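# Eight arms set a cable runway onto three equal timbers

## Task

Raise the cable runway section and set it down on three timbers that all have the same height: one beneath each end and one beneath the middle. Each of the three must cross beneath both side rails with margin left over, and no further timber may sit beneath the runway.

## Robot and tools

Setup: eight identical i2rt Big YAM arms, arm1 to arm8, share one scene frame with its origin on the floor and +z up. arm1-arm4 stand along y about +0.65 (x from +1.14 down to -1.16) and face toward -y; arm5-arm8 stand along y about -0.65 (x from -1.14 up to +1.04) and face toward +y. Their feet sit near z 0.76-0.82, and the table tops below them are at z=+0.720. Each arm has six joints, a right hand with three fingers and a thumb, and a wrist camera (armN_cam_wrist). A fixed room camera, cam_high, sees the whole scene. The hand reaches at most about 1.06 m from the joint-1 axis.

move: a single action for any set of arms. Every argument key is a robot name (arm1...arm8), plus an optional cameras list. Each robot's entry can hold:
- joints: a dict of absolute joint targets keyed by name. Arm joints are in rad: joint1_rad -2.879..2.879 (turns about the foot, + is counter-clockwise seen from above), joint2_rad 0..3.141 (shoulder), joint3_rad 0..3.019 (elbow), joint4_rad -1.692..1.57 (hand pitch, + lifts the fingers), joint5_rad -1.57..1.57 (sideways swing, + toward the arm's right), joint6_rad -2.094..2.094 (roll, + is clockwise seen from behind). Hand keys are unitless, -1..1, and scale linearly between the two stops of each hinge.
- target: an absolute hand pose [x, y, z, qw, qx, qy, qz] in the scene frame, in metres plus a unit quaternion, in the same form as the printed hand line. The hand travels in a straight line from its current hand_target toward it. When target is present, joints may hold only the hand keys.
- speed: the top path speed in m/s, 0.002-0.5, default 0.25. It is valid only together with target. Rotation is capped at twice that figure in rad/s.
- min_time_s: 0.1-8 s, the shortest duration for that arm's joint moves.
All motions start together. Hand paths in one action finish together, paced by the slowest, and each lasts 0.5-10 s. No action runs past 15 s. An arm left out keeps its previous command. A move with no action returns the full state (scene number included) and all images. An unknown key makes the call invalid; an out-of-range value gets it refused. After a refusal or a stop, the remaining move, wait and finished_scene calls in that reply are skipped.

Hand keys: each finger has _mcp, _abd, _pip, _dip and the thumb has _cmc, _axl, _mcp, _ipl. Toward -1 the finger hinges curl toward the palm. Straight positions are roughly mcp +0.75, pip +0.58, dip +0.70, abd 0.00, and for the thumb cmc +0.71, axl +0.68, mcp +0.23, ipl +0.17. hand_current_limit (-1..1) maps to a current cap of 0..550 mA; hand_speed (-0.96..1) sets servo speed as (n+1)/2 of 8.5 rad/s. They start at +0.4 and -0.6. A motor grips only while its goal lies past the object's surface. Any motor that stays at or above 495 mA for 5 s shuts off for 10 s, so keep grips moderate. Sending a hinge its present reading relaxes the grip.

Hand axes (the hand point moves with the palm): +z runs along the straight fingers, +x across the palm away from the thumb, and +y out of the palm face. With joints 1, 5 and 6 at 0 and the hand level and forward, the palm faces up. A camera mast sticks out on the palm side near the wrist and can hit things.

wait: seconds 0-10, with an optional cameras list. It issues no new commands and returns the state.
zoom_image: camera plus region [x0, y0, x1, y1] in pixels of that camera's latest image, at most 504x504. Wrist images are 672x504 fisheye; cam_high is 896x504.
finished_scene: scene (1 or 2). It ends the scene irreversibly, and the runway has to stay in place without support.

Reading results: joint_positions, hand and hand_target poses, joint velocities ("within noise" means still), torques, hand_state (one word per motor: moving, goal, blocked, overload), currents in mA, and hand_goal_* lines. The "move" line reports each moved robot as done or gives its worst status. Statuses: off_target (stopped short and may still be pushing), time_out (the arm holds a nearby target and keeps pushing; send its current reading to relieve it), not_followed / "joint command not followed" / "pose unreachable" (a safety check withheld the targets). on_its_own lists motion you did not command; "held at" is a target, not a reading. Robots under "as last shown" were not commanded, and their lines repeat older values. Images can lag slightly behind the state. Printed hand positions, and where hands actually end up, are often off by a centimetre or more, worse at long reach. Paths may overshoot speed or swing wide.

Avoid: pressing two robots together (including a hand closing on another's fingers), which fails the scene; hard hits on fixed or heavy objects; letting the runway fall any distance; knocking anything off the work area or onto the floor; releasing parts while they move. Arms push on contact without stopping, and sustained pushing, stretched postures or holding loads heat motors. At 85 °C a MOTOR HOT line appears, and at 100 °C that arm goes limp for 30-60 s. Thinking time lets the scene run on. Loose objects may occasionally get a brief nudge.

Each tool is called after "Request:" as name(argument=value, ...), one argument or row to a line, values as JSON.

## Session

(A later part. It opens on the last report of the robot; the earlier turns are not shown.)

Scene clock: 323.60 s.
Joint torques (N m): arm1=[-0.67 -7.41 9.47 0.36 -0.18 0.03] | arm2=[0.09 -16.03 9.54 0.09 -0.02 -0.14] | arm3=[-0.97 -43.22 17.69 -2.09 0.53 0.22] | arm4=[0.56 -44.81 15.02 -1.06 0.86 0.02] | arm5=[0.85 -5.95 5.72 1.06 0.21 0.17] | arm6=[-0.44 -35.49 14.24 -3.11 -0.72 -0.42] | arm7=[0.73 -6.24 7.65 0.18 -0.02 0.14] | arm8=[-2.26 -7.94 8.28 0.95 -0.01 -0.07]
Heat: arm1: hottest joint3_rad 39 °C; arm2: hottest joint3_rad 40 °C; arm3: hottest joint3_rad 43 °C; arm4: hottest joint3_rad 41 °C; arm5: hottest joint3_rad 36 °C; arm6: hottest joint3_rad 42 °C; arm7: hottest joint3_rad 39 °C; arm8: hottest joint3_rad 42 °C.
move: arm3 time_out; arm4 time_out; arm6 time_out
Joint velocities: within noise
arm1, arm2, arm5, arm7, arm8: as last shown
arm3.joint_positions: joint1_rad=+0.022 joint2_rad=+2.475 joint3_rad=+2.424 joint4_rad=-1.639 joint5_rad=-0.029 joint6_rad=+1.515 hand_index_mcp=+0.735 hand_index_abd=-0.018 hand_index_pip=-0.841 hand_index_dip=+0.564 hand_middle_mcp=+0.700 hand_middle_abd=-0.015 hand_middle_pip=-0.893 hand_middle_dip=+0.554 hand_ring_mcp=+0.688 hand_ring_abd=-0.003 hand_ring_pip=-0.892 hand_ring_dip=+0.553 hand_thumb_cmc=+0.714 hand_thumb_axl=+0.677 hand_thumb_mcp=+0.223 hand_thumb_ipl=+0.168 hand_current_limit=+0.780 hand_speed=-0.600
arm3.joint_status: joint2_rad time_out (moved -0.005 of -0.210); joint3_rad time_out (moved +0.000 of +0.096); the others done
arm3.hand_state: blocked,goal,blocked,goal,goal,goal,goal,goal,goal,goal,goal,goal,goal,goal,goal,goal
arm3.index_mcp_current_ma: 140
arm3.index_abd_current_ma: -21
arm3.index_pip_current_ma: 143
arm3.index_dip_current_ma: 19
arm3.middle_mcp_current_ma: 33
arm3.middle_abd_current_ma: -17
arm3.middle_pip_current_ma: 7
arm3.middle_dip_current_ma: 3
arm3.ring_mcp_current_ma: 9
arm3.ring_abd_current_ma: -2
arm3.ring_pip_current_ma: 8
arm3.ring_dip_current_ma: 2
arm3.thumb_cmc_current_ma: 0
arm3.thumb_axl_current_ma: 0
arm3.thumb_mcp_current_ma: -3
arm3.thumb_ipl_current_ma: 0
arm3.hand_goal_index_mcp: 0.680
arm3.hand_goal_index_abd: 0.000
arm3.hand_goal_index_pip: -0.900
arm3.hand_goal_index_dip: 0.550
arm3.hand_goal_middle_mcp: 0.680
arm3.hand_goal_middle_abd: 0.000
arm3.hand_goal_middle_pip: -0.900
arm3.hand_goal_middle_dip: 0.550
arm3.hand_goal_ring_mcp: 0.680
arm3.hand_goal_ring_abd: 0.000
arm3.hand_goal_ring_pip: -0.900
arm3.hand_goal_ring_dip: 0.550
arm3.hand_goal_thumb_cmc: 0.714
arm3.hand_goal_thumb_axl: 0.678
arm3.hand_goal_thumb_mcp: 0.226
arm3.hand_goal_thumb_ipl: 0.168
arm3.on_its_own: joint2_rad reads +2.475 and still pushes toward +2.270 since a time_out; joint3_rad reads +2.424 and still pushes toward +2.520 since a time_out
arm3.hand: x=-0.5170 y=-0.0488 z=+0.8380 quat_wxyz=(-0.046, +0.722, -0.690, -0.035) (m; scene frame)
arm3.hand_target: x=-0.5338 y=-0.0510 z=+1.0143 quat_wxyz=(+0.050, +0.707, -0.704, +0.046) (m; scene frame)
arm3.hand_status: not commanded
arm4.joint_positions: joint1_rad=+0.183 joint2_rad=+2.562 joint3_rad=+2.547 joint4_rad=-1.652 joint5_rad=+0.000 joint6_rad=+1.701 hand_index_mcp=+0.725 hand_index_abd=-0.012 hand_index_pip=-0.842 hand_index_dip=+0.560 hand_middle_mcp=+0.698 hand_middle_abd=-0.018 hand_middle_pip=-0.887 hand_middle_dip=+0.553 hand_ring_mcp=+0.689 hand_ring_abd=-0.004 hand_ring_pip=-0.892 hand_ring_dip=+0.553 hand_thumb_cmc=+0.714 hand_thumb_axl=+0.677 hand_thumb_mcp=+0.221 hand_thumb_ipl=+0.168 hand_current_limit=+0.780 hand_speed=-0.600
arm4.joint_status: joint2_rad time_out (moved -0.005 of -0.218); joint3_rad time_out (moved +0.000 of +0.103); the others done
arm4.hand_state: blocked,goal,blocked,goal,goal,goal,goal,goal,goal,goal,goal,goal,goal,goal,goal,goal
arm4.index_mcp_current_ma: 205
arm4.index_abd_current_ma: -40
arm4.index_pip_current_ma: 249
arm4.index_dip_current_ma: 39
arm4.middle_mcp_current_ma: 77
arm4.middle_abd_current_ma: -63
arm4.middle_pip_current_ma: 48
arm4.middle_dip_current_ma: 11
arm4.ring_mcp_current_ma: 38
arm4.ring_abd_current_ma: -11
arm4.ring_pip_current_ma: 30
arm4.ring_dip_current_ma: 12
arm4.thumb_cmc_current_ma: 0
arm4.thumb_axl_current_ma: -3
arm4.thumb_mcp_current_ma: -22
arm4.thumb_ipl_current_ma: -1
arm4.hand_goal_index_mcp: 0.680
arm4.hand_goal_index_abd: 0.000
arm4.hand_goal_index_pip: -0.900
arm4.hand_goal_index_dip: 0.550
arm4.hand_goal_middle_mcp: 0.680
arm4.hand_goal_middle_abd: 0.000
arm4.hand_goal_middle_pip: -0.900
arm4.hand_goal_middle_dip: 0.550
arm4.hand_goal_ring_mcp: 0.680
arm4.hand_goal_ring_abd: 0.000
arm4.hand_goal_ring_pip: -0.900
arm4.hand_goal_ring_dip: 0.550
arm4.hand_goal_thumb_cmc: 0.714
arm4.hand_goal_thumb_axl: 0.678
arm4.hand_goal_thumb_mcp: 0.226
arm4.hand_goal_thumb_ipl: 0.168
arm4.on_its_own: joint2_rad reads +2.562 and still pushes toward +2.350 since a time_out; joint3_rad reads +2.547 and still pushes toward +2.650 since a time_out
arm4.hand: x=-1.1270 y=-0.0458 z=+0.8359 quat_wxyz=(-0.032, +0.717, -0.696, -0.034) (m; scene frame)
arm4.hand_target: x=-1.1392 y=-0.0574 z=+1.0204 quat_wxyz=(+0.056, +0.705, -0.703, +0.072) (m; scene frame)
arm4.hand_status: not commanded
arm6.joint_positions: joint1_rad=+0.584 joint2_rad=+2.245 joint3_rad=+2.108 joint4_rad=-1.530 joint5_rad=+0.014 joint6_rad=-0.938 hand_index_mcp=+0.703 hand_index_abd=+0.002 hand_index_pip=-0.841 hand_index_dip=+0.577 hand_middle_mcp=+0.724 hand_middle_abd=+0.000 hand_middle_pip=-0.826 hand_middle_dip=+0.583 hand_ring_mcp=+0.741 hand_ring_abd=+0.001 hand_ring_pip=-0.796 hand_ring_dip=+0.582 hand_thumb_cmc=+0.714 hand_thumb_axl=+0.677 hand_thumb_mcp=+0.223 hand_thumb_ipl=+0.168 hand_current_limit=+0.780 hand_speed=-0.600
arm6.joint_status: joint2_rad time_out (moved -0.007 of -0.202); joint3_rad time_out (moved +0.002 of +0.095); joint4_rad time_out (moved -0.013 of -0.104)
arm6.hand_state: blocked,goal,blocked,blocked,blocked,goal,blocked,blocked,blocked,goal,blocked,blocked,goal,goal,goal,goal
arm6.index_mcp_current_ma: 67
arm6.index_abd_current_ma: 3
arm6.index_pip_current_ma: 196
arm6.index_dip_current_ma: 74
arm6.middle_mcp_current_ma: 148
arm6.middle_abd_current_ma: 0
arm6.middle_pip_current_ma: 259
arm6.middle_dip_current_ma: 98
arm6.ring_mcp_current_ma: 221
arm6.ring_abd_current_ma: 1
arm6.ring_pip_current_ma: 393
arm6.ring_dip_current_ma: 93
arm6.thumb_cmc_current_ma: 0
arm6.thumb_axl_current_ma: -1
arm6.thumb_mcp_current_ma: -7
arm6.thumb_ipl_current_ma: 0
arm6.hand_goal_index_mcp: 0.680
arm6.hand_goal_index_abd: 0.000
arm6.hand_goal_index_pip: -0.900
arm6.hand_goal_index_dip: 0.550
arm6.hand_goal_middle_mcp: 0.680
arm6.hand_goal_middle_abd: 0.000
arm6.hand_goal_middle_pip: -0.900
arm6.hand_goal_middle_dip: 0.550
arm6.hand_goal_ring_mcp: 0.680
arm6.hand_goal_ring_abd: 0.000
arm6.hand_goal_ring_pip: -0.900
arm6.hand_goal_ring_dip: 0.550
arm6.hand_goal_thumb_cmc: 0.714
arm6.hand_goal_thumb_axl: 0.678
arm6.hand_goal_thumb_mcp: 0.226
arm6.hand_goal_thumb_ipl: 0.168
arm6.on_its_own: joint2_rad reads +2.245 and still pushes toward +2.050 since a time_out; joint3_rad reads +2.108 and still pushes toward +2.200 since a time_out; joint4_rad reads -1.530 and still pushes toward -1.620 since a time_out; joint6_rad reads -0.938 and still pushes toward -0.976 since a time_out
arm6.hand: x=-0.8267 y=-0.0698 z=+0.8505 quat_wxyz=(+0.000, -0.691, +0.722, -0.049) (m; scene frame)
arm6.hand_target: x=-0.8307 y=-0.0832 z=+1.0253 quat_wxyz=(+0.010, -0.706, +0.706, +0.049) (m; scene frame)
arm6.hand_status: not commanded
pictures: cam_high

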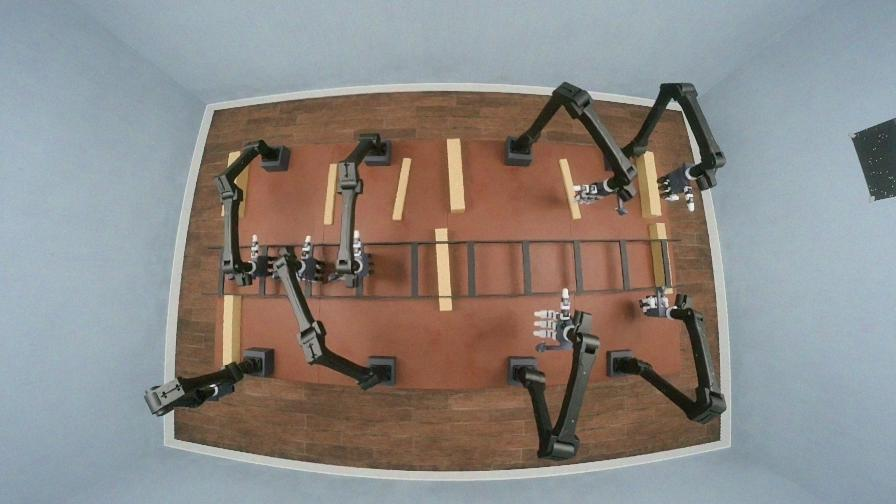

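Request:
move(
  arm3={"joints": {"joint2_rad": 2.19, "joint3_rad": 2.54}, "min_time_s": 2},
  arm4={"joints": {"joint2_rad": 2.27, "joint3_rad": 2.67}, "min_time_s": 2},
  arm6={"joints": {"joint2_rad": 1.99, "joint3_rad": 2.22, "joint4_rad": -1.62}, "min_time_s": 2},
  cameras=["cam_high"],
)

Request:
zoom_image(
  camera="cam_high",
  region=[190, 200, 430, 350],
)

Scene clock: 328.80 s.
Joint torques (N m): arm1=[-0.73 -7.3 9.51 0.36 -0.19 0.02] | arm2=[0.03 -16.09 9.55 0.09 -0.01 -0.14] | arm3=[-1.55 -46.51 19.19 -2.22 1.16 0.38] | arm4=[0.56 -47.44 15.8 -0.95 1.1 0.04] | arm5=[0.97 -5.95 5.74 1.07 0.2 0.17] | arm6=[-0.62 -36.37 15.76 -2.25 -0.86 -0.43] | arm7=[0.79 -6.24 7.65 0.2 -0.02 0.14] | arm8=[-2.14 -7.94 8.29 0.94 -0.02 -0.07]
Heat: arm1: hottest joint3_rad 39 °C; arm2: hottest joint3_rad 40 °C; arm3: hottest joint3_rad 46 °C; arm4: hottest joint3_rad 42 °C; arm5: hottest joint3_rad 36 °C; arm6: hottest joint2_rad 43 °C; arm7: hottest joint3_rad 39 °C; arm8: hottest joint3_rad 42 °C.
move: arm3 time_out; arm4 time_out; arm6 time_out
Joint velocities: within noise
arm1, arm2, arm5, arm7, arm8: as last shown
arm3.joint_positions: joint1_rad=+0.018 joint2_rad=+2.427 joint3_rad=+2.424 joint4_rad=-1.641 joint5_rad=-0.045 joint6_rad=+1.502 hand_index_mcp=+0.781 hand_index_abd=-0.037 hand_index_pip=-0.785 hand_index_dip=+0.582 hand_middle_mcp=+0.751 hand_middle_abd=-0.021 hand_middle_pip=-0.826 hand_middle_dip=+0.572 hand_ring_mcp=+0.723 hand_ring_abd=-0.011 hand_ring_pip=-0.860 hand_ring_dip=+0.559 hand_thumb_cmc=+0.714 hand_thumb_axl=+0.677 hand_thumb_mcp=+0.223 hand_thumb_ipl=+0.168 hand_current_limit=+0.780 hand_speed=-0.600
arm3.joint_status: joint2_rad time_out (moved -0.048 of -0.285); joint3_rad time_out (moved +0.000 of +0.116)
arm3.hand_state: blocked,blocked,blocked,blocked,blocked,blocked,blocked,blocked,blocked,goal,blocked,goal,goal,goal,goal,goal
arm3.index_mcp_current_ma: 328
arm3.index_abd_current_ma: -61
arm3.index_pip_current_ma: 361
arm3.index_dip_current_ma: 61
arm3.middle_mcp_current_ma: 199
arm3.middle_abd_current_ma: -27
arm3.middle_pip_current_ma: 196
arm3.middle_dip_current_ma: 35
arm3.ring_mcp_current_ma: 99
arm3.ring_abd_current_ma: -10
arm3.ring_pip_current_ma: 83
arm3.ring_dip_current_ma: 9
arm3.thumb_cmc_current_ma: 0
arm3.thumb_axl_current_ma: 0
arm3.thumb_mcp_current_ma: -4
arm3.thumb_ipl_current_ma: 0
arm3.hand_goal_index_mcp: 0.680
arm3.hand_goal_index_abd: 0.000
arm3.hand_goal_index_pip: -0.900
arm3.hand_goal_index_dip: 0.550
arm3.hand_goal_middle_mcp: 0.680
arm3.hand_goal_middle_abd: 0.000
arm3.hand_goal_middle_pip: -0.900
arm3.hand_goal_middle_dip: 0.550
arm3.hand_goal_ring_mcp: 0.680
arm3.hand_goal_ring_abd: 0.000
arm3.hand_goal_ring_pip: -0.900
arm3.hand_goal_ring_dip: 0.550
arm3.hand_goal_thumb_cmc: 0.714
arm3.hand_goal_thumb_axl: 0.678
arm3.hand_goal_thumb_mcp: 0.226
arm3.hand_goal_thumb_ipl: 0.168
arm3.on_its_own: joint2_rad reads +2.427 and still pushes toward +2.190 since a time_out; joint3_rad reads +2.424 and still pushes toward +2.536 since a time_out
arm3.hand: x=-0.5168 y=-0.0521 z=+0.8692 quat_wxyz=(-0.035, +0.725, -0.687, -0.013) (m; scene frame)
arm3.hand_target: x=-0.5325 y=-0.0433 z=+1.0745 quat_wxyz=(+0.085, +0.704, -0.701, +0.078) (m; scene frame)
arm3.hand_status: not commanded
arm4.joint_positions: joint1_rad=+0.183 joint2_rad=+2.517 joint3_rad=+2.547 joint4_rad=-1.653 joint5_rad=-0.006 joint6_rad=+1.699 hand_index_mcp=+0.726 hand_index_abd=-0.016 hand_index_pip=-0.834 hand_index_dip=+0.566 hand_middle_mcp=+0.724 hand_middle_abd=-0.010 hand_middle_pip=-0.872 hand_middle_dip=+0.561 hand_ring_mcp=+0.700 hand_ring_abd=-0.019 hand_ring_pip=-0.891 hand_ring_dip=+0.553 hand_thumb_cmc=+0.714 hand_thumb_axl=+0.677 hand_thumb_mcp=+0.221 hand_thumb_ipl=+0.168 hand_current_limit=+0.780 hand_speed=-0.600
arm4.joint_status: joint2_rad time_out (moved -0.046 of -0.292); joint3_rad time_out (moved +0.000 of +0.123)
arm4.hand_state: blocked,goal,blocked,goal,blocked,goal,blocked,goal,goal,goal,goal,goal,goal,goal,goal,goal
arm4.index_mcp_current_ma: 209
arm4.index_abd_current_ma: -55
arm4.index_pip_current_ma: 286
arm4.index_dip_current_ma: 62
arm4.middle_mcp_current_ma: 200
arm4.middle_abd_current_ma: -32
arm4.middle_pip_current_ma: 113
arm4.middle_dip_current_ma: 40
arm4.ring_mcp_current_ma: 83
arm4.ring_abd_current_ma: -65
arm4.ring_pip_current_ma: 31
arm4.ring_dip_current_ma: 12
arm4.thumb_cmc_current_ma: 0
arm4.thumb_axl_current_ma: -3
arm4.thumb_mcp_current_ma: -23
arm4.thumb_ipl_current_ma: -1
arm4.hand_goal_index_mcp: 0.680
arm4.hand_goal_index_abd: 0.000
arm4.hand_goal_index_pip: -0.900
arm4.hand_goal_index_dip: 0.550
arm4.hand_goal_middle_mcp: 0.680
arm4.hand_goal_middle_abd: 0.000
arm4.hand_goal_middle_pip: -0.900
arm4.hand_goal_middle_dip: 0.550
arm4.hand_goal_ring_mcp: 0.680
arm4.hand_goal_ring_abd: 0.000
arm4.hand_goal_ring_pip: -0.900
arm4.hand_goal_ring_dip: 0.550
arm4.hand_goal_thumb_cmc: 0.714
arm4.hand_goal_thumb_axl: 0.678
arm4.hand_goal_thumb_mcp: 0.226
arm4.hand_goal_thumb_ipl: 0.168
arm4.on_its_own: joint2_rad reads +2.517 and still pushes toward +2.270 since a time_out; joint3_rad reads +2.547 and still pushes toward +2.660 since a time_out
arm4.hand: x=-1.1259 y=-0.0494 z=+0.8667 quat_wxyz=(-0.021, +0.718, -0.696, -0.015) (m; scene frame)
arm4.hand_target: x=-1.1410 y=-0.0494 z=+1.0789 quat_wxyz=(+0.083, +0.701, -0.700, +0.108) (m; scene frame)
arm4.hand_status: not commanded
arm6.joint_positions: joint1_rad=+0.587 joint2_rad=+2.203 joint3_rad=+2.108 joint4_rad=-1.552 joint5_rad=+0.017 joint6_rad=-0.936 hand_index_mcp=+0.719 hand_index_abd=+0.002 hand_index_pip=-0.826 hand_index_dip=+0.582 hand_middle_mcp=+0.736 hand_middle_abd=+0.000 hand_middle_pip=-0.814 hand_middle_dip=+0.589 hand_ring_mcp=+0.749 hand_ring_abd=+0.001 hand_ring_pip=-0.784 hand_ring_dip=+0.586 hand_thumb_cmc=+0.714 hand_thumb_axl=+0.677 hand_thumb_mcp=+0.223 hand_thumb_ipl=+0.168 hand_current_limit=+0.780 hand_speed=-0.600
arm6.joint_status: joint2_rad time_out (moved -0.042 of -0.255); joint3_rad time_out (moved +0.000 of +0.112); joint4_rad time_out (moved -0.021 of -0.090)
arm6.hand_state: blocked,goal,blocked,blocked,blocked,goal,blocked,blocked,blocked,goal,blocked,blocked,goal,goal,goal,goal
arm6.index_mcp_current_ma: 125
arm6.index_abd_current_ma: 3
arm6.index_pip_current_ma: 260
arm6.index_dip_current_ma: 93
arm6.middle_mcp_current_ma: 197
arm6.middle_abd_current_ma: 0
arm6.middle_pip_current_ma: 313
arm6.middle_dip_current_ma: 117
arm6.ring_mcp_current_ma: 255
arm6.ring_abd_current_ma: 1
arm6.ring_pip_current_ma: 450
arm6.ring_dip_current_ma: 108
arm6.thumb_cmc_current_ma: 0
arm6.thumb_axl_current_ma: -1
arm6.thumb_mcp_current_ma: -7
arm6.thumb_ipl_current_ma: 0
arm6.hand_goal_index_mcp: 0.680
arm6.hand_goal_index_abd: 0.000
arm6.hand_goal_index_pip: -0.900
arm6.hand_goal_index_dip: 0.550
arm6.hand_goal_middle_mcp: 0.680
arm6.hand_goal_middle_abd: 0.000
arm6.hand_goal_middle_pip: -0.900
arm6.hand_goal_middle_dip: 0.550
arm6.hand_goal_ring_mcp: 0.680
arm6.hand_goal_ring_abd: 0.000
arm6.hand_goal_ring_pip: -0.900
arm6.hand_goal_ring_dip: 0.550
arm6.hand_goal_thumb_cmc: 0.714
arm6.hand_goal_thumb_axl: 0.678
arm6.hand_goal_thumb_mcp: 0.226
arm6.hand_goal_thumb_ipl: 0.168
arm6.on_its_own: joint2_rad reads +2.203 and still pushes toward +1.990 since a time_out; joint3_rad reads +2.108 and still pushes toward +2.220 since a time_out; joint4_rad reads -1.552 and still pushes toward -1.620 since a time_out; joint6_rad reads -0.936 and still pushes toward -0.976 since a time_out
arm6.hand: x=-0.8260 y=-0.0739 z=+0.8791 quat_wxyz=(+0.003, -0.691, +0.722, -0.039) (m; scene frame)
arm6.hand_target: x=-0.8279 y=-0.0878 z=+1.0767 quat_wxyz=(+0.017, -0.704, +0.704, +0.088) (m; scene frame)
arm6.hand_status: not commanded
pictures: cam_high

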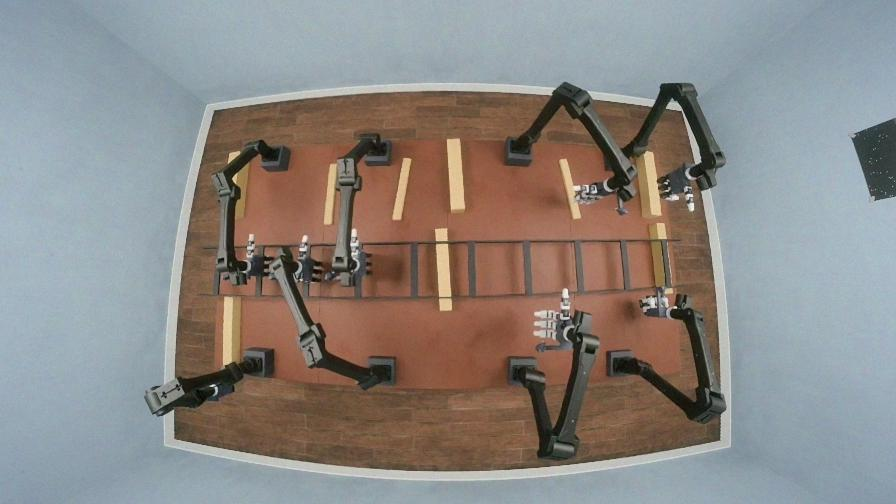

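Scaled by 2.100 from the camera's 896x504 image, which has a finer 1280x720 frame.

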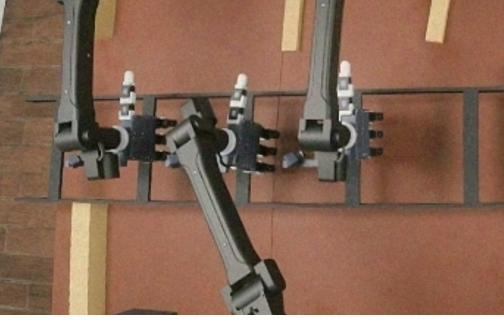

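Request:
move(
  arm8={"target": [1.195, -0.12, 0.85, 0, 0, 1, 0], "speed": 0.07},
  cameras=["cam_high"],
)

Request:
zoom_image(
  camera="cam_high",
  region=[560, 200, 740, 360],
)

Scene clock: 332.27 s.
Joint torques (N m): arm1=[-0.62 -7.36 9.5 0.36 -0.18 0.02] | arm2=[0.03 -16.15 9.54 0.09 -0.02 -0.13] | arm3=[-0.79 -46.62 19.02 -2.26 1.18 0.37] | arm4=[0.56 -47.44 15.79 -0.96 1.1 0.04] | arm5=[0.85 -6.07 5.76 1.09 0.2 0.18] | arm6=[-0.56 -36.37 15.75 -2.25 -0.86 -0.43] | arm7=[0.73 -6.3 7.64 0.18 -0.02 0.14] | arm8=[1.79 -7.94 18.54 2.52 -0.58 0.45]
Heat: arm1: hottest joint3_rad 39 °C; arm2: hottest joint3_rad 40 °C; arm3: hottest joint3_rad 48 °C; arm4: hottest joint3_rad 43 °C; arm5: hottest joint3_rad 36 °C; arm6: hottest joint2_rad 46 °C; arm7: hottest joint3_rad 39 °C; arm8: hottest joint3_rad 42 °C.
move: arm8 off_target
Joint velocities: within noise
arm1, arm2, arm3, arm4, arm5, arm6, arm7: as last shown
arm3.middle_dip_current_ma: 36
arm3.on_its_own: joint2_rad reads +2.427 and still pushes toward +2.190 since a time_out; joint3_rad reads +2.424 and still pushes toward +2.536 since a time_out
arm3.hand_target: x=-0.5325 y=-0.0433 z=+1.0746 quat_wxyz=(+0.085, +0.704, -0.701, +0.078) (m; scene frame)
arm4.on_its_own: joint2_rad reads +2.517 and still pushes toward +2.270 since a time_out; joint3_rad reads +2.547 and still pushes toward +2.660 since a time_out
arm6.joint_positions: joint1_rad=+0.587 joint2_rad=+2.203 joint3_rad=+2.108 joint4_rad=-1.552 joint5_rad=+0.017 joint6_rad=-0.936 hand_index_mcp=+0.719 hand_index_abd=+0.002 hand_index_pip=-0.825 hand_index_dip=+0.582 hand_middle_mcp=+0.736 hand_middle_abd=+0.000 hand_middle_pip=-0.813 hand_middle_dip=+0.589 hand_ring_mcp=+0.749 hand_ring_abd=+0.001 hand_ring_pip=-0.784 hand_ring_dip=+0.586 hand_thumb_cmc=+0.714 hand_thumb_axl=+0.677 hand_thumb_mcp=+0.223 hand_thumb_ipl=+0.168 hand_current_limit=+0.780 hand_speed=-0.600
arm6.index_pip_current_ma: 262
arm6.index_dip_current_ma: 95
arm6.middle_pip_current_ma: 315
arm6.middle_dip_current_ma: 118
arm6.on_its_own: joint2_rad reads +2.203 and still pushes toward +1.990 since a time_out; joint3_rad reads +2.108 and still pushes toward +2.220 since a time_out; joint4_rad reads -1.552 and still pushes toward -1.620 since a time_out; joint6_rad reads -0.936 and still pushes toward -0.976 since a time_out
arm8.joint_positions: joint1_rad=-0.311 joint2_rad=+1.592 joint3_rad=+1.060 joint4_rad=-1.181 joint5_rad=+0.011 joint6_rad=-0.331 hand_index_mcp=-0.379 hand_index_abd=+0.002 hand_index_pip=-0.619 hand_index_dip=-0.511 hand_middle_mcp=-0.379 hand_middle_abd=+0.001 hand_middle_pip=-0.617 hand_middle_dip=-0.512 hand_ring_mcp=-0.380 hand_ring_abd=+0.000 hand_ring_pip=-0.616 hand_ring_dip=-0.517 hand_thumb_cmc=+0.713 hand_thumb_axl=+0.677 hand_thumb_mcp=+0.222 hand_thumb_ipl=+0.168 hand_current_limit=+0.400 hand_speed=-0.600
arm8.joint_status: not commanded
arm8.hand_state: blocked,goal,blocked,goal,blocked,goal,blocked,goal,blocked,goal,blocked,goal,goal,goal,goal,goal
arm8.index_mcp_current_ma: 139
arm8.index_abd_current_ma: 3
arm8.index_pip_current_ma: 93
arm8.index_dip_current_ma: 53
arm8.middle_mcp_current_ma: 138
arm8.middle_abd_current_ma: 2
arm8.middle_pip_current_ma: 98
arm8.middle_dip_current_ma: 48
arm8.ring_mcp_current_ma: 136
arm8.ring_abd_current_ma: 0
arm8.ring_pip_current_ma: 105
arm8.ring_dip_current_ma: 31
arm8.thumb_cmc_current_ma: -1
arm8.thumb_axl_current_ma: -1
arm8.thumb_mcp_current_ma: -10
arm8.thumb_ipl_current_ma: 0
arm8.hand_goal_index_mcp: -0.420
arm8.hand_goal_index_abd: 0.000
arm8.hand_goal_index_pip: -0.650
arm8.hand_goal_index_dip: -0.530
arm8.hand_goal_middle_mcp: -0.420
arm8.hand_goal_middle_abd: 0.000
arm8.hand_goal_middle_pip: -0.650
arm8.hand_goal_middle_dip: -0.530
arm8.hand_goal_ring_mcp: -0.420
arm8.hand_goal_ring_abd: 0.000
arm8.hand_goal_ring_pip: -0.650
arm8.hand_goal_ring_dip: -0.530
arm8.hand_goal_thumb_cmc: 0.714
arm8.hand_goal_thumb_axl: 0.678
arm8.hand_goal_thumb_mcp: 0.226
arm8.hand_goal_thumb_ipl: 0.168
arm8.hand: x=+1.1870 y=-0.1954 z=+0.8160 quat_wxyz=(-0.020, -0.007, +0.997, -0.072) (m; scene frame)
arm8.hand_target: x=+1.1912 y=-0.1289 z=+0.8557 quat_wxyz=(-0.003, -0.001, +1.000, +0.001) (m; scene frame)
arm8.hand_status: off_target (0.083 m and 8.6 deg from the pose sent, 0.129 m and 0.9 deg at the start)
pictures: cam_high

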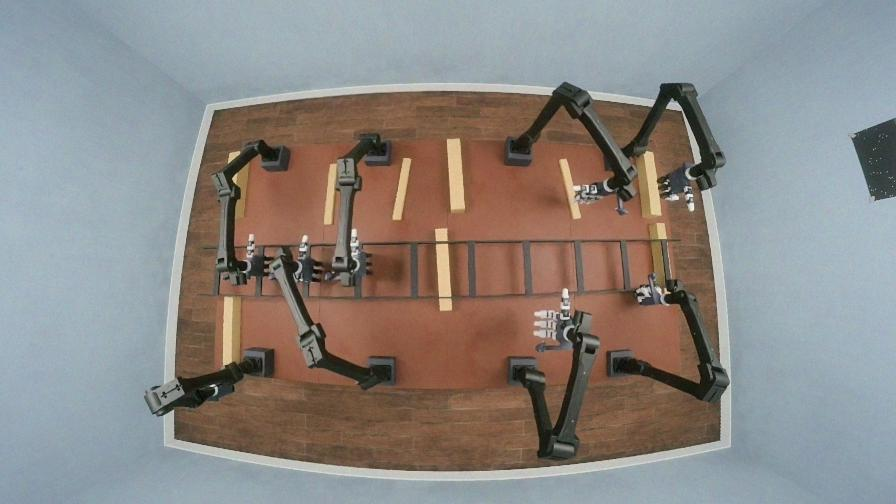

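Scaled by 2.800 from the camera's 896x504 image, which has a finer 1280x720 frame.

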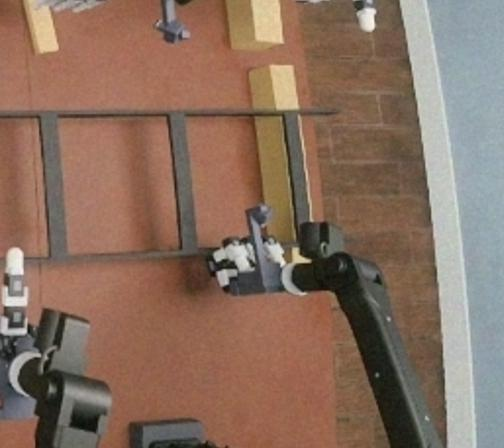

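Request:
move(
  arm8={"target": [1.195, -0.06, 0.87, 0, 0, 1, 0], "speed": 0.07},
  cameras=["cam_high"],
)

Request:
zoom_image(
  camera="cam_high",
  region=[560, 200, 740, 360],
)

Scene clock: 334.70 s.
Joint torques (N m): arm1=[-0.67 -7.36 9.5 0.36 -0.19 0.02] | arm2=[0.03 -16.09 9.54 0.09 -0.01 -0.14] | arm3=[-1.08 -45.74 19.15 -1.81 1.12 0.38] | arm4=[0.56 -47.38 15.8 -0.95 1.09 0.04] | arm5=[1.03 -6.24 5.74 1.16 0.19 0.17] | arm6=[-0.62 -36.37 15.77 -2.24 -0.86 -0.43] | arm7=[0.79 -6.3 7.65 0.21 -0.02 0.14] | arm8=[2.61 -7.88 19.93 3.25 -0.97 0.52]
Heat: arm1: hottest joint3_rad 39 °C; arm2: hottest joint3_rad 40 °C; arm3: hottest joint3_rad 49 °C; arm4: hottest joint3_rad 44 °C; arm5: hottest joint3_rad 36 °C; arm6: hottest joint2_rad 48 °C; arm7: hottest joint3_rad 39 °C; arm8: hottest joint3_rad 43 °C.
move: arm8 off_target
Joint velocities: within noise
arm1, arm2, arm3, arm4, arm5, arm6, arm7: as last shown
arm3.on_its_own: joint2_rad reads +2.427 and still pushes toward +2.190 since a time_out; joint3_rad reads +2.424 and still pushes toward +2.536 since a time_out
arm3.hand_target: x=-0.5324 y=-0.0434 z=+1.0746 quat_wxyz=(+0.085, +0.704, -0.701, +0.078) (m; scene frame)
arm4.on_its_own: joint2_rad reads +2.517 and still pushes toward +2.270 since a time_out; joint3_rad reads +2.547 and still pushes toward +2.660 since a time_out
arm4.hand_target: x=-1.1410 y=-0.0495 z=+1.0789 quat_wxyz=(+0.083, +0.701, -0.700, +0.108) (m; scene frame)
arm6.joint_positions: joint1_rad=+0.587 joint2_rad=+2.203 joint3_rad=+2.108 joint4_rad=-1.552 joint5_rad=+0.017 joint6_rad=-0.936 hand_index_mcp=+0.719 hand_index_abd=+0.002 hand_index_pip=-0.825 hand_index_dip=+0.583 hand_middle_mcp=+0.736 hand_middle_abd=+0.000 hand_middle_pip=-0.813 hand_middle_dip=+0.589 hand_ring_mcp=+0.749 hand_ring_abd=+0.001 hand_ring_pip=-0.784 hand_ring_dip=+0.586 hand_thumb_cmc=+0.714 hand_thumb_axl=+0.677 hand_thumb_mcp=+0.223 hand_thumb_ipl=+0.168 hand_current_limit=+0.780 hand_speed=-0.600
arm6.middle_dip_current_ma: 119
arm6.on_its_own: joint2_rad reads +2.203 and still pushes toward +1.990 since a time_out; joint3_rad reads +2.108 and still pushes toward +2.220 since a time_out; joint4_rad reads -1.552 and still pushes toward -1.620 since a time_out; joint6_rad reads -0.936 and still pushes toward -0.976 since a time_out
arm8.joint_positions: joint1_rad=-0.307 joint2_rad=+1.612 joint3_rad=+1.088 joint4_rad=-1.224 joint5_rad=+0.018 joint6_rad=-0.324 hand_index_mcp=-0.379 hand_index_abd=+0.002 hand_index_pip=-0.619 hand_index_dip=-0.511 hand_middle_mcp=-0.379 hand_middle_abd=+0.001 hand_middle_pip=-0.617 hand_middle_dip=-0.512 hand_ring_mcp=-0.379 hand_ring_abd=+0.000 hand_ring_pip=-0.616 hand_ring_dip=-0.517 hand_thumb_cmc=+0.713 hand_thumb_axl=+0.677 hand_thumb_mcp=+0.222 hand_thumb_ipl=+0.168 hand_current_limit=+0.400 hand_speed=-0.600
arm8.joint_status: not commanded
arm8.hand_state: blocked,goal,blocked,goal,blocked,goal,blocked,goal,blocked,goal,blocked,goal,goal,goal,goal,goal
arm8.index_mcp_current_ma: 139
arm8.index_abd_current_ma: 3
arm8.index_pip_current_ma: 93
arm8.index_dip_current_ma: 52
arm8.middle_mcp_current_ma: 138
arm8.middle_abd_current_ma: 2
arm8.middle_pip_current_ma: 98
arm8.middle_dip_current_ma: 48
arm8.ring_mcp_current_ma: 138
arm8.ring_abd_current_ma: 0
arm8.ring_pip_current_ma: 105
arm8.ring_dip_current_ma: 31
arm8.thumb_cmc_current_ma: -1
arm8.thumb_axl_current_ma: -1
arm8.thumb_mcp_current_ma: -10
arm8.thumb_ipl_current_ma: 0
arm8.hand_goal_index_mcp: -0.420
arm8.hand_goal_index_abd: 0.000
arm8.hand_goal_index_pip: -0.650
arm8.hand_goal_index_dip: -0.530
arm8.hand_goal_middle_mcp: -0.420
arm8.hand_goal_middle_abd: 0.000
arm8.hand_goal_middle_pip: -0.650
arm8.hand_goal_middle_dip: -0.530
arm8.hand_goal_ring_mcp: -0.420
arm8.hand_goal_ring_abd: 0.000
arm8.hand_goal_ring_pip: -0.650
arm8.hand_goal_ring_dip: -0.530
arm8.hand_goal_thumb_cmc: 0.714
arm8.hand_goal_thumb_axl: 0.678
arm8.hand_goal_thumb_mcp: 0.226
arm8.hand_goal_thumb_ipl: 0.168
arm8.hand: x=+1.1867 y=-0.1951 z=+0.8156 quat_wxyz=(-0.022, -0.006, +0.996, -0.089) (m; scene frame)
arm8.hand_target: x=+1.1870 y=-0.1153 z=+0.8612 quat_wxyz=(-0.004, -0.002, +1.000, +0.001) (m; scene frame)
arm8.hand_status: off_target (0.146 m and 10.6 deg from the pose sent, 0.146 m and 8.6 deg at the start; pose on its path clipped on 32 of 42 steps)
pictures: cam_high

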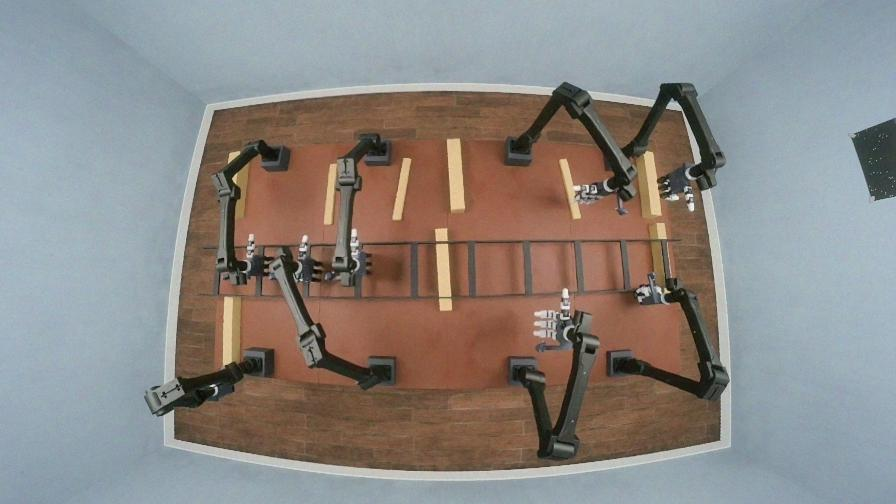

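Scaled by 2.800 from the camera's 896x504 image, which has a finer 1280x720 frame.

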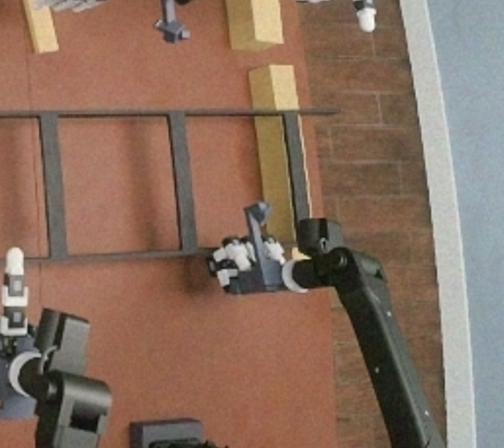

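Request:
move(
  arm8={"target": [1.17, -0.26, 0.86, 0, 0, 1, 0], "speed": 0.15},
  cameras=[],
)

Request:
move(
  arm8={"target": [1.07, -0.25, 0.86, 0, 0, 1, 0], "speed": 0.15},
  cameras=[],
)

Request:
move(
  arm8={"target": [1.07, -0.14, 0.865, 0, 0, 1, 0], "speed": 0.07},
  cameras=["cam_high", "arm8_cam_wrist"],
)

Request:
zoom_image(
  camera="cam_high",
  region=[560, 200, 740, 360],
)

Scene clock: 338.67 s.
Joint torques (N m): arm1=[-0.67 -7.47 9.47 0.36 -0.19 0.03] | arm2=[0.09 -16.09 9.54 0.08 -0.01 -0.14] | arm3=[-0.56 -46.33 18.85 -2.09 1.18 0.41] | arm4=[0.56 -47.44 15.8 -0.95 1.09 0.04] | arm5=[0.79 -5.6 5.76 1.13 0.2 0.19] | arm6=[-0.56 -36.37 15.76 -2.26 -0.85 -0.43] | arm7=[0.79 -6.3 7.64 0.2 -0.02 0.14] | arm8=[-2.26 -7.24 8.42 0.53 0.01 -0.07]
Heat: arm1: hottest joint3_rad 39 °C; arm2: hottest joint3_rad 40 °C; arm3: hottest joint3_rad 50 °C; arm4: hottest joint3_rad 45 °C; arm5: hottest joint3_rad 36 °C; arm6: hottest joint2_rad 50 °C; arm7: hottest joint3_rad 39 °C; arm8: hottest joint3_rad 44 °C.
move: arm8 done
Joint velocities: within noise
arm1, arm2, arm3, arm4, arm5, arm6, arm7: as last shown
arm3.on_its_own: joint2_rad reads +2.427 and still pushes toward +2.190 since a time_out; joint3_rad reads +2.424 and still pushes toward +2.536 since a time_out
arm3.hand: x=-0.5167 y=-0.0521 z=+0.8691 quat_wxyz=(-0.035, +0.725, -0.687, -0.013) (m; scene frame)
arm4.on_its_own: joint2_rad reads +2.517 and still pushes toward +2.270 since a time_out; joint3_rad reads +2.547 and still pushes toward +2.660 since a time_out
arm4.hand: x=-1.1260 y=-0.0494 z=+0.8667 quat_wxyz=(-0.021, +0.718, -0.696, -0.015) (m; scene frame)
arm4.hand_target: x=-1.1410 y=-0.0494 z=+1.0788 quat_wxyz=(+0.083, +0.701, -0.700, +0.108) (m; scene frame)
arm6.index_pip_current_ma: 263
arm6.on_its_own: joint2_rad reads +2.203 and still pushes toward +1.990 since a time_out; joint3_rad reads +2.108 and still pushes toward +2.220 since a time_out; joint4_rad reads -1.552 and still pushes toward -1.620 since a time_out; joint6_rad reads -0.936 and still pushes toward -0.976 since a time_out
arm8.joint_positions: joint1_rad=-0.313 joint2_rad=+1.288 joint3_rad=+0.834 joint4_rad=-1.119 joint5_rad=+0.002 joint6_rad=-0.320 hand_index_mcp=-0.379 hand_index_abd=+0.002 hand_index_pip=-0.619 hand_index_dip=-0.511 hand_middle_mcp=-0.379 hand_middle_abd=+0.001 hand_middle_pip=-0.617 hand_middle_dip=-0.512 hand_ring_mcp=-0.378 hand_ring_abd=+0.000 hand_ring_pip=-0.616 hand_ring_dip=-0.517 hand_thumb_cmc=+0.713 hand_thumb_axl=+0.677 hand_thumb_mcp=+0.222 hand_thumb_ipl=+0.168 hand_current_limit=+0.400 hand_speed=-0.600
arm8.joint_status: not commanded
arm8.hand_state: blocked,goal,blocked,goal,blocked,goal,blocked,goal,blocked,goal,blocked,goal,goal,goal,goal,goal
arm8.index_mcp_current_ma: 139
arm8.index_abd_current_ma: 3
arm8.index_pip_current_ma: 93
arm8.index_dip_current_ma: 52
arm8.middle_mcp_current_ma: 138
arm8.middle_abd_current_ma: 2
arm8.middle_pip_current_ma: 98
arm8.middle_dip_current_ma: 48
arm8.ring_mcp_current_ma: 145
arm8.ring_abd_current_ma: 0
arm8.ring_pip_current_ma: 105
arm8.ring_dip_current_ma: 31
arm8.thumb_cmc_current_ma: -1
arm8.thumb_axl_current_ma: -1
arm8.thumb_mcp_current_ma: -10
arm8.thumb_ipl_current_ma: 0
arm8.hand_goal_index_mcp: -0.420
arm8.hand_goal_index_abd: 0.000
arm8.hand_goal_index_pip: -0.650
arm8.hand_goal_index_dip: -0.530
arm8.hand_goal_middle_mcp: -0.420
arm8.hand_goal_middle_abd: 0.000
arm8.hand_goal_middle_pip: -0.650
arm8.hand_goal_middle_dip: -0.530
arm8.hand_goal_ring_mcp: -0.420
arm8.hand_goal_ring_abd: 0.000
arm8.hand_goal_ring_pip: -0.650
arm8.hand_goal_ring_dip: -0.530
arm8.hand_goal_thumb_cmc: 0.714
arm8.hand_goal_thumb_axl: 0.678
arm8.hand_goal_thumb_mcp: 0.226
arm8.hand_goal_thumb_ipl: 0.168
arm8.hand: x=+1.1663 y=-0.2584 z=+0.8583 quat_wxyz=(-0.002, +0.000, +1.000, -0.003) (m; scene frame)
arm8.hand_target: x=+1.1700 y=-0.2600 z=+0.8601 quat_wxyz=(+0.000, +0.000, +1.000, +0.000) (m; scene frame)
arm8.hand_status: done (0.004 m and 0.4 deg from the pose sent, 0.080 m and 10.5 deg at the start)
pictures: none
No camera images: "cameras" was empty.

Scene clock: 340.17 s.
Joint torques (N m): arm1=[-0.73 -7.47 9.48 0.38 -0.19 0.02] | arm2=[0.03 -16.09 9.55 0.09 -0.01 -0.14] | arm3=[-0.21 -46.74 19.06 -2.09 1.15 0.42] | arm4=[0.56 -47.44 15.8 -0.94 1.09 0.04] | arm5=[1.08 -6.07 5.74 1.13 0.21 0.17] | arm6=[-0.62 -36.42 15.76 -2.26 -0.86 -0.43] | arm7=[0.73 -6.3 7.65 0.2 -0.02 0.14] | arm8=[-1.03 -7.06 8.32 0.58 0.11 0.16]
Heat: arm1: hottest joint3_rad 39 °C; arm2: hottest joint3_rad 40 °C; arm3: hottest joint3_rad 51 °C; arm4: hottest joint3_rad 45 °C; arm5: hottest joint3_rad 36 °C; arm6: hottest joint2_rad 51 °C; arm7: hottest joint3_rad 39 °C; arm8: hottest joint3_rad 44 °C.
move: arm8 done
Joint velocities: within noise
arm1, arm2, arm3, arm4, arm5, arm6, arm7: as last shown
arm3.on_its_own: joint2_rad reads +2.427 and still pushes toward +2.190 since a time_out; joint3_rad reads +2.424 and still pushes toward +2.536 since a time_out
arm4.on_its_own: joint2_rad reads +2.517 and still pushes toward +2.270 since a time_out; joint3_rad reads +2.547 and still pushes toward +2.660 since a time_out
arm6.on_its_own: joint2_rad reads +2.203 and still pushes toward +1.990 since a time_out; joint3_rad reads +2.108 and still pushes toward +2.220 since a time_out; joint4_rad reads -1.552 and still pushes toward -1.620 since a time_out; joint6_rad reads -0.936 and still pushes toward -0.976 since a time_out
arm8.joint_positions: joint1_rad=-0.012 joint2_rad=+1.272 joint3_rad=+0.817 joint4_rad=-1.119 joint5_rad=+0.003 joint6_rad=-0.030 hand_index_mcp=-0.379 hand_index_abd=+0.002 hand_index_pip=-0.619 hand_index_dip=-0.511 hand_middle_mcp=-0.379 hand_middle_abd=+0.001 hand_middle_pip=-0.617 hand_middle_dip=-0.512 hand_ring_mcp=-0.378 hand_ring_abd=+0.000 hand_ring_pip=-0.616 hand_ring_dip=-0.517 hand_thumb_cmc=+0.713 hand_thumb_axl=+0.677 hand_thumb_mcp=+0.222 hand_thumb_ipl=+0.168 hand_current_limit=+0.400 hand_speed=-0.600
arm8.joint_status: not commanded
arm8.hand_state: blocked,goal,blocked,goal,blocked,goal,blocked,goal,blocked,goal,blocked,goal,goal,goal,goal,goal
arm8.index_mcp_current_ma: 139
arm8.index_abd_current_ma: 3
arm8.index_pip_current_ma: 93
arm8.index_dip_current_ma: 52
arm8.middle_mcp_current_ma: 138
arm8.middle_abd_current_ma: 2
arm8.middle_pip_current_ma: 98
arm8.middle_dip_current_ma: 48
arm8.ring_mcp_current_ma: 145
arm8.ring_abd_current_ma: 0
arm8.ring_pip_current_ma: 105
arm8.ring_dip_current_ma: 31
arm8.thumb_cmc_current_ma: -1
arm8.thumb_axl_current_ma: -1
arm8.thumb_mcp_current_ma: -10
arm8.thumb_ipl_current_ma: 0
arm8.hand_goal_index_mcp: -0.420
arm8.hand_goal_index_abd: 0.000
arm8.hand_goal_index_pip: -0.650
arm8.hand_goal_index_dip: -0.530
arm8.hand_goal_middle_mcp: -0.420
arm8.hand_goal_middle_abd: 0.000
arm8.hand_goal_middle_pip: -0.650
arm8.hand_goal_middle_dip: -0.530
arm8.hand_goal_ring_mcp: -0.420
arm8.hand_goal_ring_abd: 0.000
arm8.hand_goal_ring_pip: -0.650
arm8.hand_goal_ring_dip: -0.530
arm8.hand_goal_thumb_cmc: 0.714
arm8.hand_goal_thumb_axl: 0.678
arm8.hand_goal_thumb_mcp: 0.226
arm8.hand_goal_thumb_ipl: 0.168
arm8.hand: x=+1.0698 y=-0.2481 z=+0.8577 quat_wxyz=(-0.001, -0.005, +1.000, -0.004) (m; scene frame)
arm8.hand_target: x=+1.0699 y=-0.2500 z=+0.8599 quat_wxyz=(+0.000, +0.000, +1.000, +0.000) (m; scene frame)
arm8.hand_status: done (0.003 m and 0.7 deg from the pose sent, 0.097 m and 0.4 deg at the start)
pictures: none
No camera images: "cameras" was empty.

Scene clock: 342.27 s.
Joint torques (N m): arm1=[-0.62 -7.36 9.48 0.34 -0.19 0.03] | arm2=[0.03 -16.09 9.57 0.08 -0.01 -0.13] | arm3=[-1.2 -46.04 18.96 -1.92 1.15 0.42] | arm4=[0.56 -47.44 15.8 -0.95 1.09 0.05] | arm5=[0.97 -5.83 5.72 1.13 0.21 0.16] | arm6=[-0.62 -36.42 15.76 -2.28 -0.85 -0.43] | arm7=[0.79 -6.24 7.65 0.18 -0.02 0.14] | arm8=[-0.62 -7.94 16.94 1.47 0.04 0.21]
Heat: arm1: hottest joint3_rad 39 °C; arm2: hottest joint3_rad 40 °C; arm3: hottest joint3_rad 51 °C; arm4: hottest joint3_rad 46 °C; arm5: hottest joint3_rad 36 °C; arm6: hottest joint2_rad 52 °C; arm7: hottest joint3_rad 39 °C; arm8: hottest joint3_rad 45 °C.
move: arm8 off_target
Joint velocities: within noise
arm1.joint_positions: joint1_rad=+0.196 joint2_rad=+1.100 joint3_rad=+1.105 joint4_rad=-1.514 joint5_rad=+0.000 joint6_rad=-1.307 hand_index_mcp=+0.754 hand_index_abd=+0.003 hand_index_pip=-0.680 hand_index_dip=+0.698 hand_middle_mcp=+0.754 hand_middle_abd=+0.003 hand_middle_pip=-0.680 hand_middle_dip=+0.697 hand_ring_mcp=+0.754 hand_ring_abd=+0.002 hand_ring_pip=-0.680 hand_ring_dip=+0.698 hand_thumb_cmc=+0.714 hand_thumb_axl=+0.677 hand_thumb_mcp=+0.223 hand_thumb_ipl=+0.168 hand_current_limit=+0.780 hand_speed=-0.600
arm1.joint_status: not commanded
arm1.hand_state: goal,goal,goal,goal,goal,goal,goal,goal,goal,goal,goal,goal,goal,goal,goal,goal
arm1.index_mcp_current_ma: 0
arm1.index_abd_current_ma: 7
arm1.index_pip_current_ma: 0
arm1.index_dip_current_ma: -7
arm1.middle_mcp_current_ma: 0
arm1.middle_abd_current_ma: 7
arm1.middle_pip_current_ma: 0
arm1.middle_dip_current_ma: -7
arm1.ring_mcp_current_ma: 0
arm1.ring_abd_current_ma: 6
arm1.ring_pip_current_ma: 0
arm1.ring_dip_current_ma: -6
arm1.thumb_cmc_current_ma: 0
arm1.thumb_axl_current_ma: -2
arm1.thumb_mcp_current_ma: -13
arm1.thumb_ipl_current_ma: -1
arm1.hand_goal_index_mcp: 0.754
arm1.hand_goal_index_abd: 0.000
arm1.hand_goal_index_pip: -0.680
arm1.hand_goal_index_dip: 0.700
arm1.hand_goal_middle_mcp: 0.754
arm1.hand_goal_middle_abd: 0.000
arm1.hand_goal_middle_pip: -0.680
arm1.hand_goal_middle_dip: 0.700
arm1.hand_goal_ring_mcp: 0.754
arm1.hand_goal_ring_abd: 0.000
arm1.hand_goal_ring_pip: -0.680
arm1.hand_goal_ring_dip: 0.700
arm1.hand_goal_thumb_cmc: 0.714
arm1.hand_goal_thumb_axl: 0.678
arm1.hand_goal_thumb_mcp: 0.226
arm1.hand_goal_thumb_ipl: 0.168
arm1.hand: x=+1.2798 y=+0.3131 z=+1.0434 quat_wxyz=(+0.027, +0.733, +0.679, -0.018) (m; scene frame)
arm1.hand_target: x=+1.2813 y=+0.3109 z=+1.0421 quat_wxyz=(+0.031, +0.734, +0.678, -0.020) (m; scene frame)
arm1.hand_status: not commanded
arm2, arm3, arm4, arm5, arm6: as last shown
arm3.on_its_own: joint2_rad reads +2.427 and still pushes toward +2.190 since a time_out; joint3_rad reads +2.424 and still pushes toward +2.536 since a time_out
arm4.on_its_own: joint2_rad reads +2.517 and still pushes toward +2.270 since a time_out; joint3_rad reads +2.547 and still pushes toward +2.660 since a time_out
arm6.on_its_own: joint2_rad reads +2.203 and still pushes toward +1.990 since a time_out; joint3_rad reads +2.108 and still pushes toward +2.220 since a time_out; joint4_rad reads -1.552 and still pushes toward -1.620 since a time_out; joint6_rad reads -0.936 and still pushes toward -0.976 since a time_out
arm7.joint_positions: joint1_rad=-0.209 joint2_rad=+1.098 joint3_rad=+1.099 joint4_rad=-1.493 joint5_rad=-0.003 joint6_rad=-1.811 hand_index_mcp=+0.755 hand_index_abd=+0.002 hand_index_pip=-0.678 hand_index_dip=+0.698 hand_middle_mcp=+0.756 hand_middle_abd=+0.001 hand_middle_pip=-0.678 hand_middle_dip=+0.698 hand_ring_mcp=+0.757 hand_ring_abd=+0.003 hand_ring_pip=-0.674 hand_ring_dip=+0.702 hand_thumb_cmc=+0.714 hand_thumb_axl=+0.677 hand_thumb_mcp=+0.221 hand_thumb_ipl=+0.168 hand_current_limit=+0.780 hand_speed=-0.600
arm7.joint_status: not commanded
arm7.hand_state: goal,goal,goal,goal,goal,goal,goal,goal,goal,goal,goal,goal,goal,goal,goal,goal
arm7.index_mcp_current_ma: 3
arm7.index_abd_current_ma: 3
arm7.index_pip_current_ma: 3
arm7.index_dip_current_ma: -4
arm7.middle_mcp_current_ma: 3
arm7.middle_abd_current_ma: 1
arm7.middle_pip_current_ma: 3
arm7.middle_dip_current_ma: -4
arm7.ring_mcp_current_ma: 6
arm7.ring_abd_current_ma: 5
arm7.ring_pip_current_ma: 14
arm7.ring_dip_current_ma: 4
arm7.thumb_cmc_current_ma: 0
arm7.thumb_axl_current_ma: -1
arm7.thumb_mcp_current_ma: -14
arm7.thumb_ipl_current_ma: -1
arm7.hand_goal_index_mcp: 0.754
arm7.hand_goal_index_abd: 0.000
arm7.hand_goal_index_pip: -0.680
arm7.hand_goal_index_dip: 0.700
arm7.hand_goal_middle_mcp: 0.754
arm7.hand_goal_middle_abd: 0.000
arm7.hand_goal_middle_pip: -0.680
arm7.hand_goal_middle_dip: 0.700
arm7.hand_goal_ring_mcp: 0.754
arm7.hand_goal_ring_abd: 0.000
arm7.hand_goal_ring_pip: -0.680
arm7.hand_goal_ring_dip: 0.700
arm7.hand_goal_thumb_cmc: 0.714
arm7.hand_goal_thumb_axl: 0.678
arm7.hand_goal_thumb_mcp: 0.226
arm7.hand_goal_thumb_ipl: 0.168
arm7.hand: x=+0.4101 y=-0.3209 z=+1.0302 quat_wxyz=(+0.034, -0.701, +0.712, +0.015) (m; scene frame)
arm7.hand_target: x=+0.4077 y=-0.3214 z=+1.0297 quat_wxyz=(+0.031, -0.700, +0.713, +0.012) (m; scene frame)
arm7.hand_status: not commanded
arm8.joint_positions: joint1_rad=-0.012 joint2_rad=+1.508 joint3_rad=+0.997 joint4_rad=-1.169 joint5_rad=+0.004 joint6_rad=-0.030 hand_index_mcp=-0.379 hand_index_abd=+0.002 hand_index_pip=-0.619 hand_index_dip=-0.511 hand_middle_mcp=-0.379 hand_middle_abd=+0.001 hand_middle_pip=-0.617 hand_middle_dip=-0.512 hand_ring_mcp=-0.378 hand_ring_abd=+0.000 hand_ring_pip=-0.616 hand_ring_dip=-0.517 hand_thumb_cmc=+0.713 hand_thumb_axl=+0.677 hand_thumb_mcp=+0.222 hand_thumb_ipl=+0.168 hand_current_limit=+0.400 hand_speed=-0.600
arm8.joint_status: not commanded
arm8.hand_state: blocked,goal,blocked,goal,blocked,goal,blocked,goal,blocked,goal,blocked,goal,goal,goal,goal,goal
arm8.index_mcp_current_ma: 139
arm8.index_abd_current_ma: 3
arm8.index_pip_current_ma: 93
arm8.index_dip_current_ma: 52
arm8.middle_mcp_current_ma: 138
arm8.middle_abd_current_ma: 2
arm8.middle_pip_current_ma: 98
arm8.middle_dip_current_ma: 48
arm8.ring_mcp_current_ma: 145
arm8.ring_abd_current_ma: 0
arm8.ring_pip_current_ma: 105
arm8.ring_dip_current_ma: 31
arm8.thumb_cmc_current_ma: -2
arm8.thumb_axl_current_ma: -1
arm8.thumb_mcp_current_ma: -10
arm8.thumb_ipl_current_ma: 0
arm8.hand_goal_index_mcp: -0.420
arm8.hand_goal_index_abd: 0.000
arm8.hand_goal_index_pip: -0.650
arm8.hand_goal_index_dip: -0.530
arm8.hand_goal_middle_mcp: -0.420
arm8.hand_goal_middle_abd: 0.000
arm8.hand_goal_middle_pip: -0.650
arm8.hand_goal_middle_dip: -0.530
arm8.hand_goal_ring_mcp: -0.420
arm8.hand_goal_ring_abd: 0.000
arm8.hand_goal_ring_pip: -0.650
arm8.hand_goal_ring_dip: -0.530
arm8.hand_goal_thumb_cmc: 0.714
arm8.hand_goal_thumb_axl: 0.678
arm8.hand_goal_thumb_mcp: 0.226
arm8.hand_goal_thumb_ipl: 0.168
arm8.hand: x=+1.0708 y=-0.1944 z=+0.8310 quat_wxyz=(-0.002, -0.006, +0.998, -0.057) (m; scene frame)
arm8.hand_target: x=+1.0694 y=-0.1456 z=+0.8678 quat_wxyz=(-0.001, +0.000, +1.000, +0.000) (m; scene frame)
arm8.hand_status: off_target (0.064 m and 6.6 deg from the pose sent, 0.108 m and 0.7 deg at the start)
pictures: arm8_cam_wrist, cam_high

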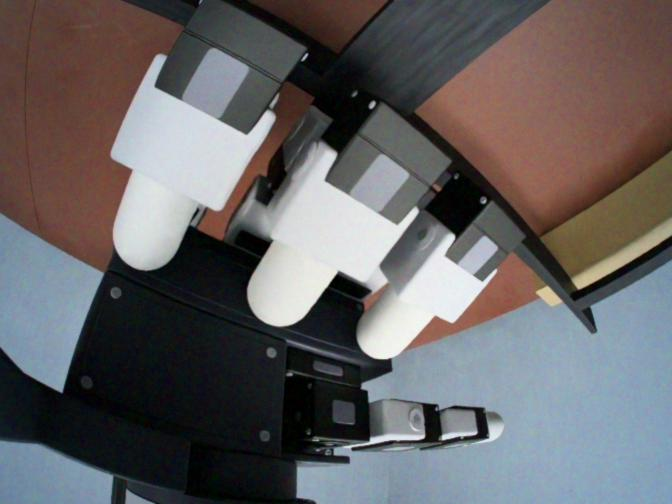

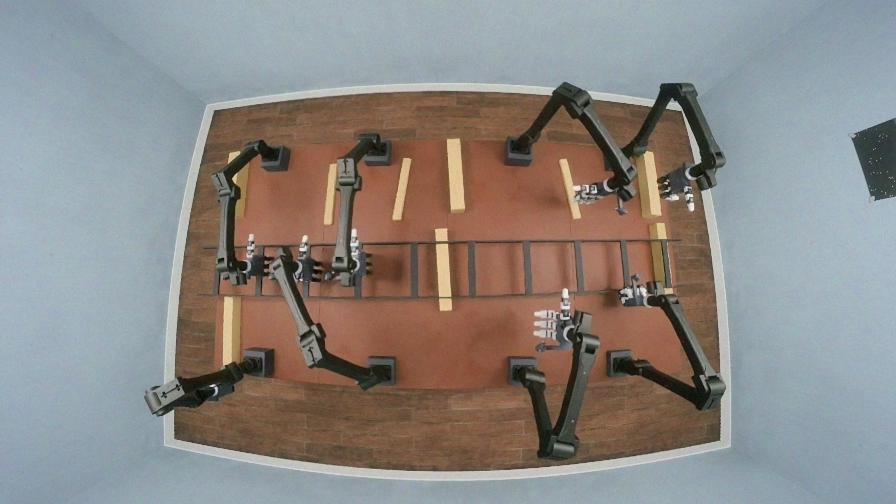

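Scaled by 2.800 from the camera's 896x504 image, which has a finer 1280x720 frame.

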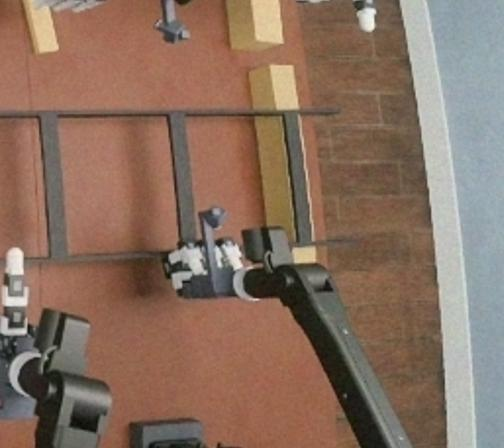

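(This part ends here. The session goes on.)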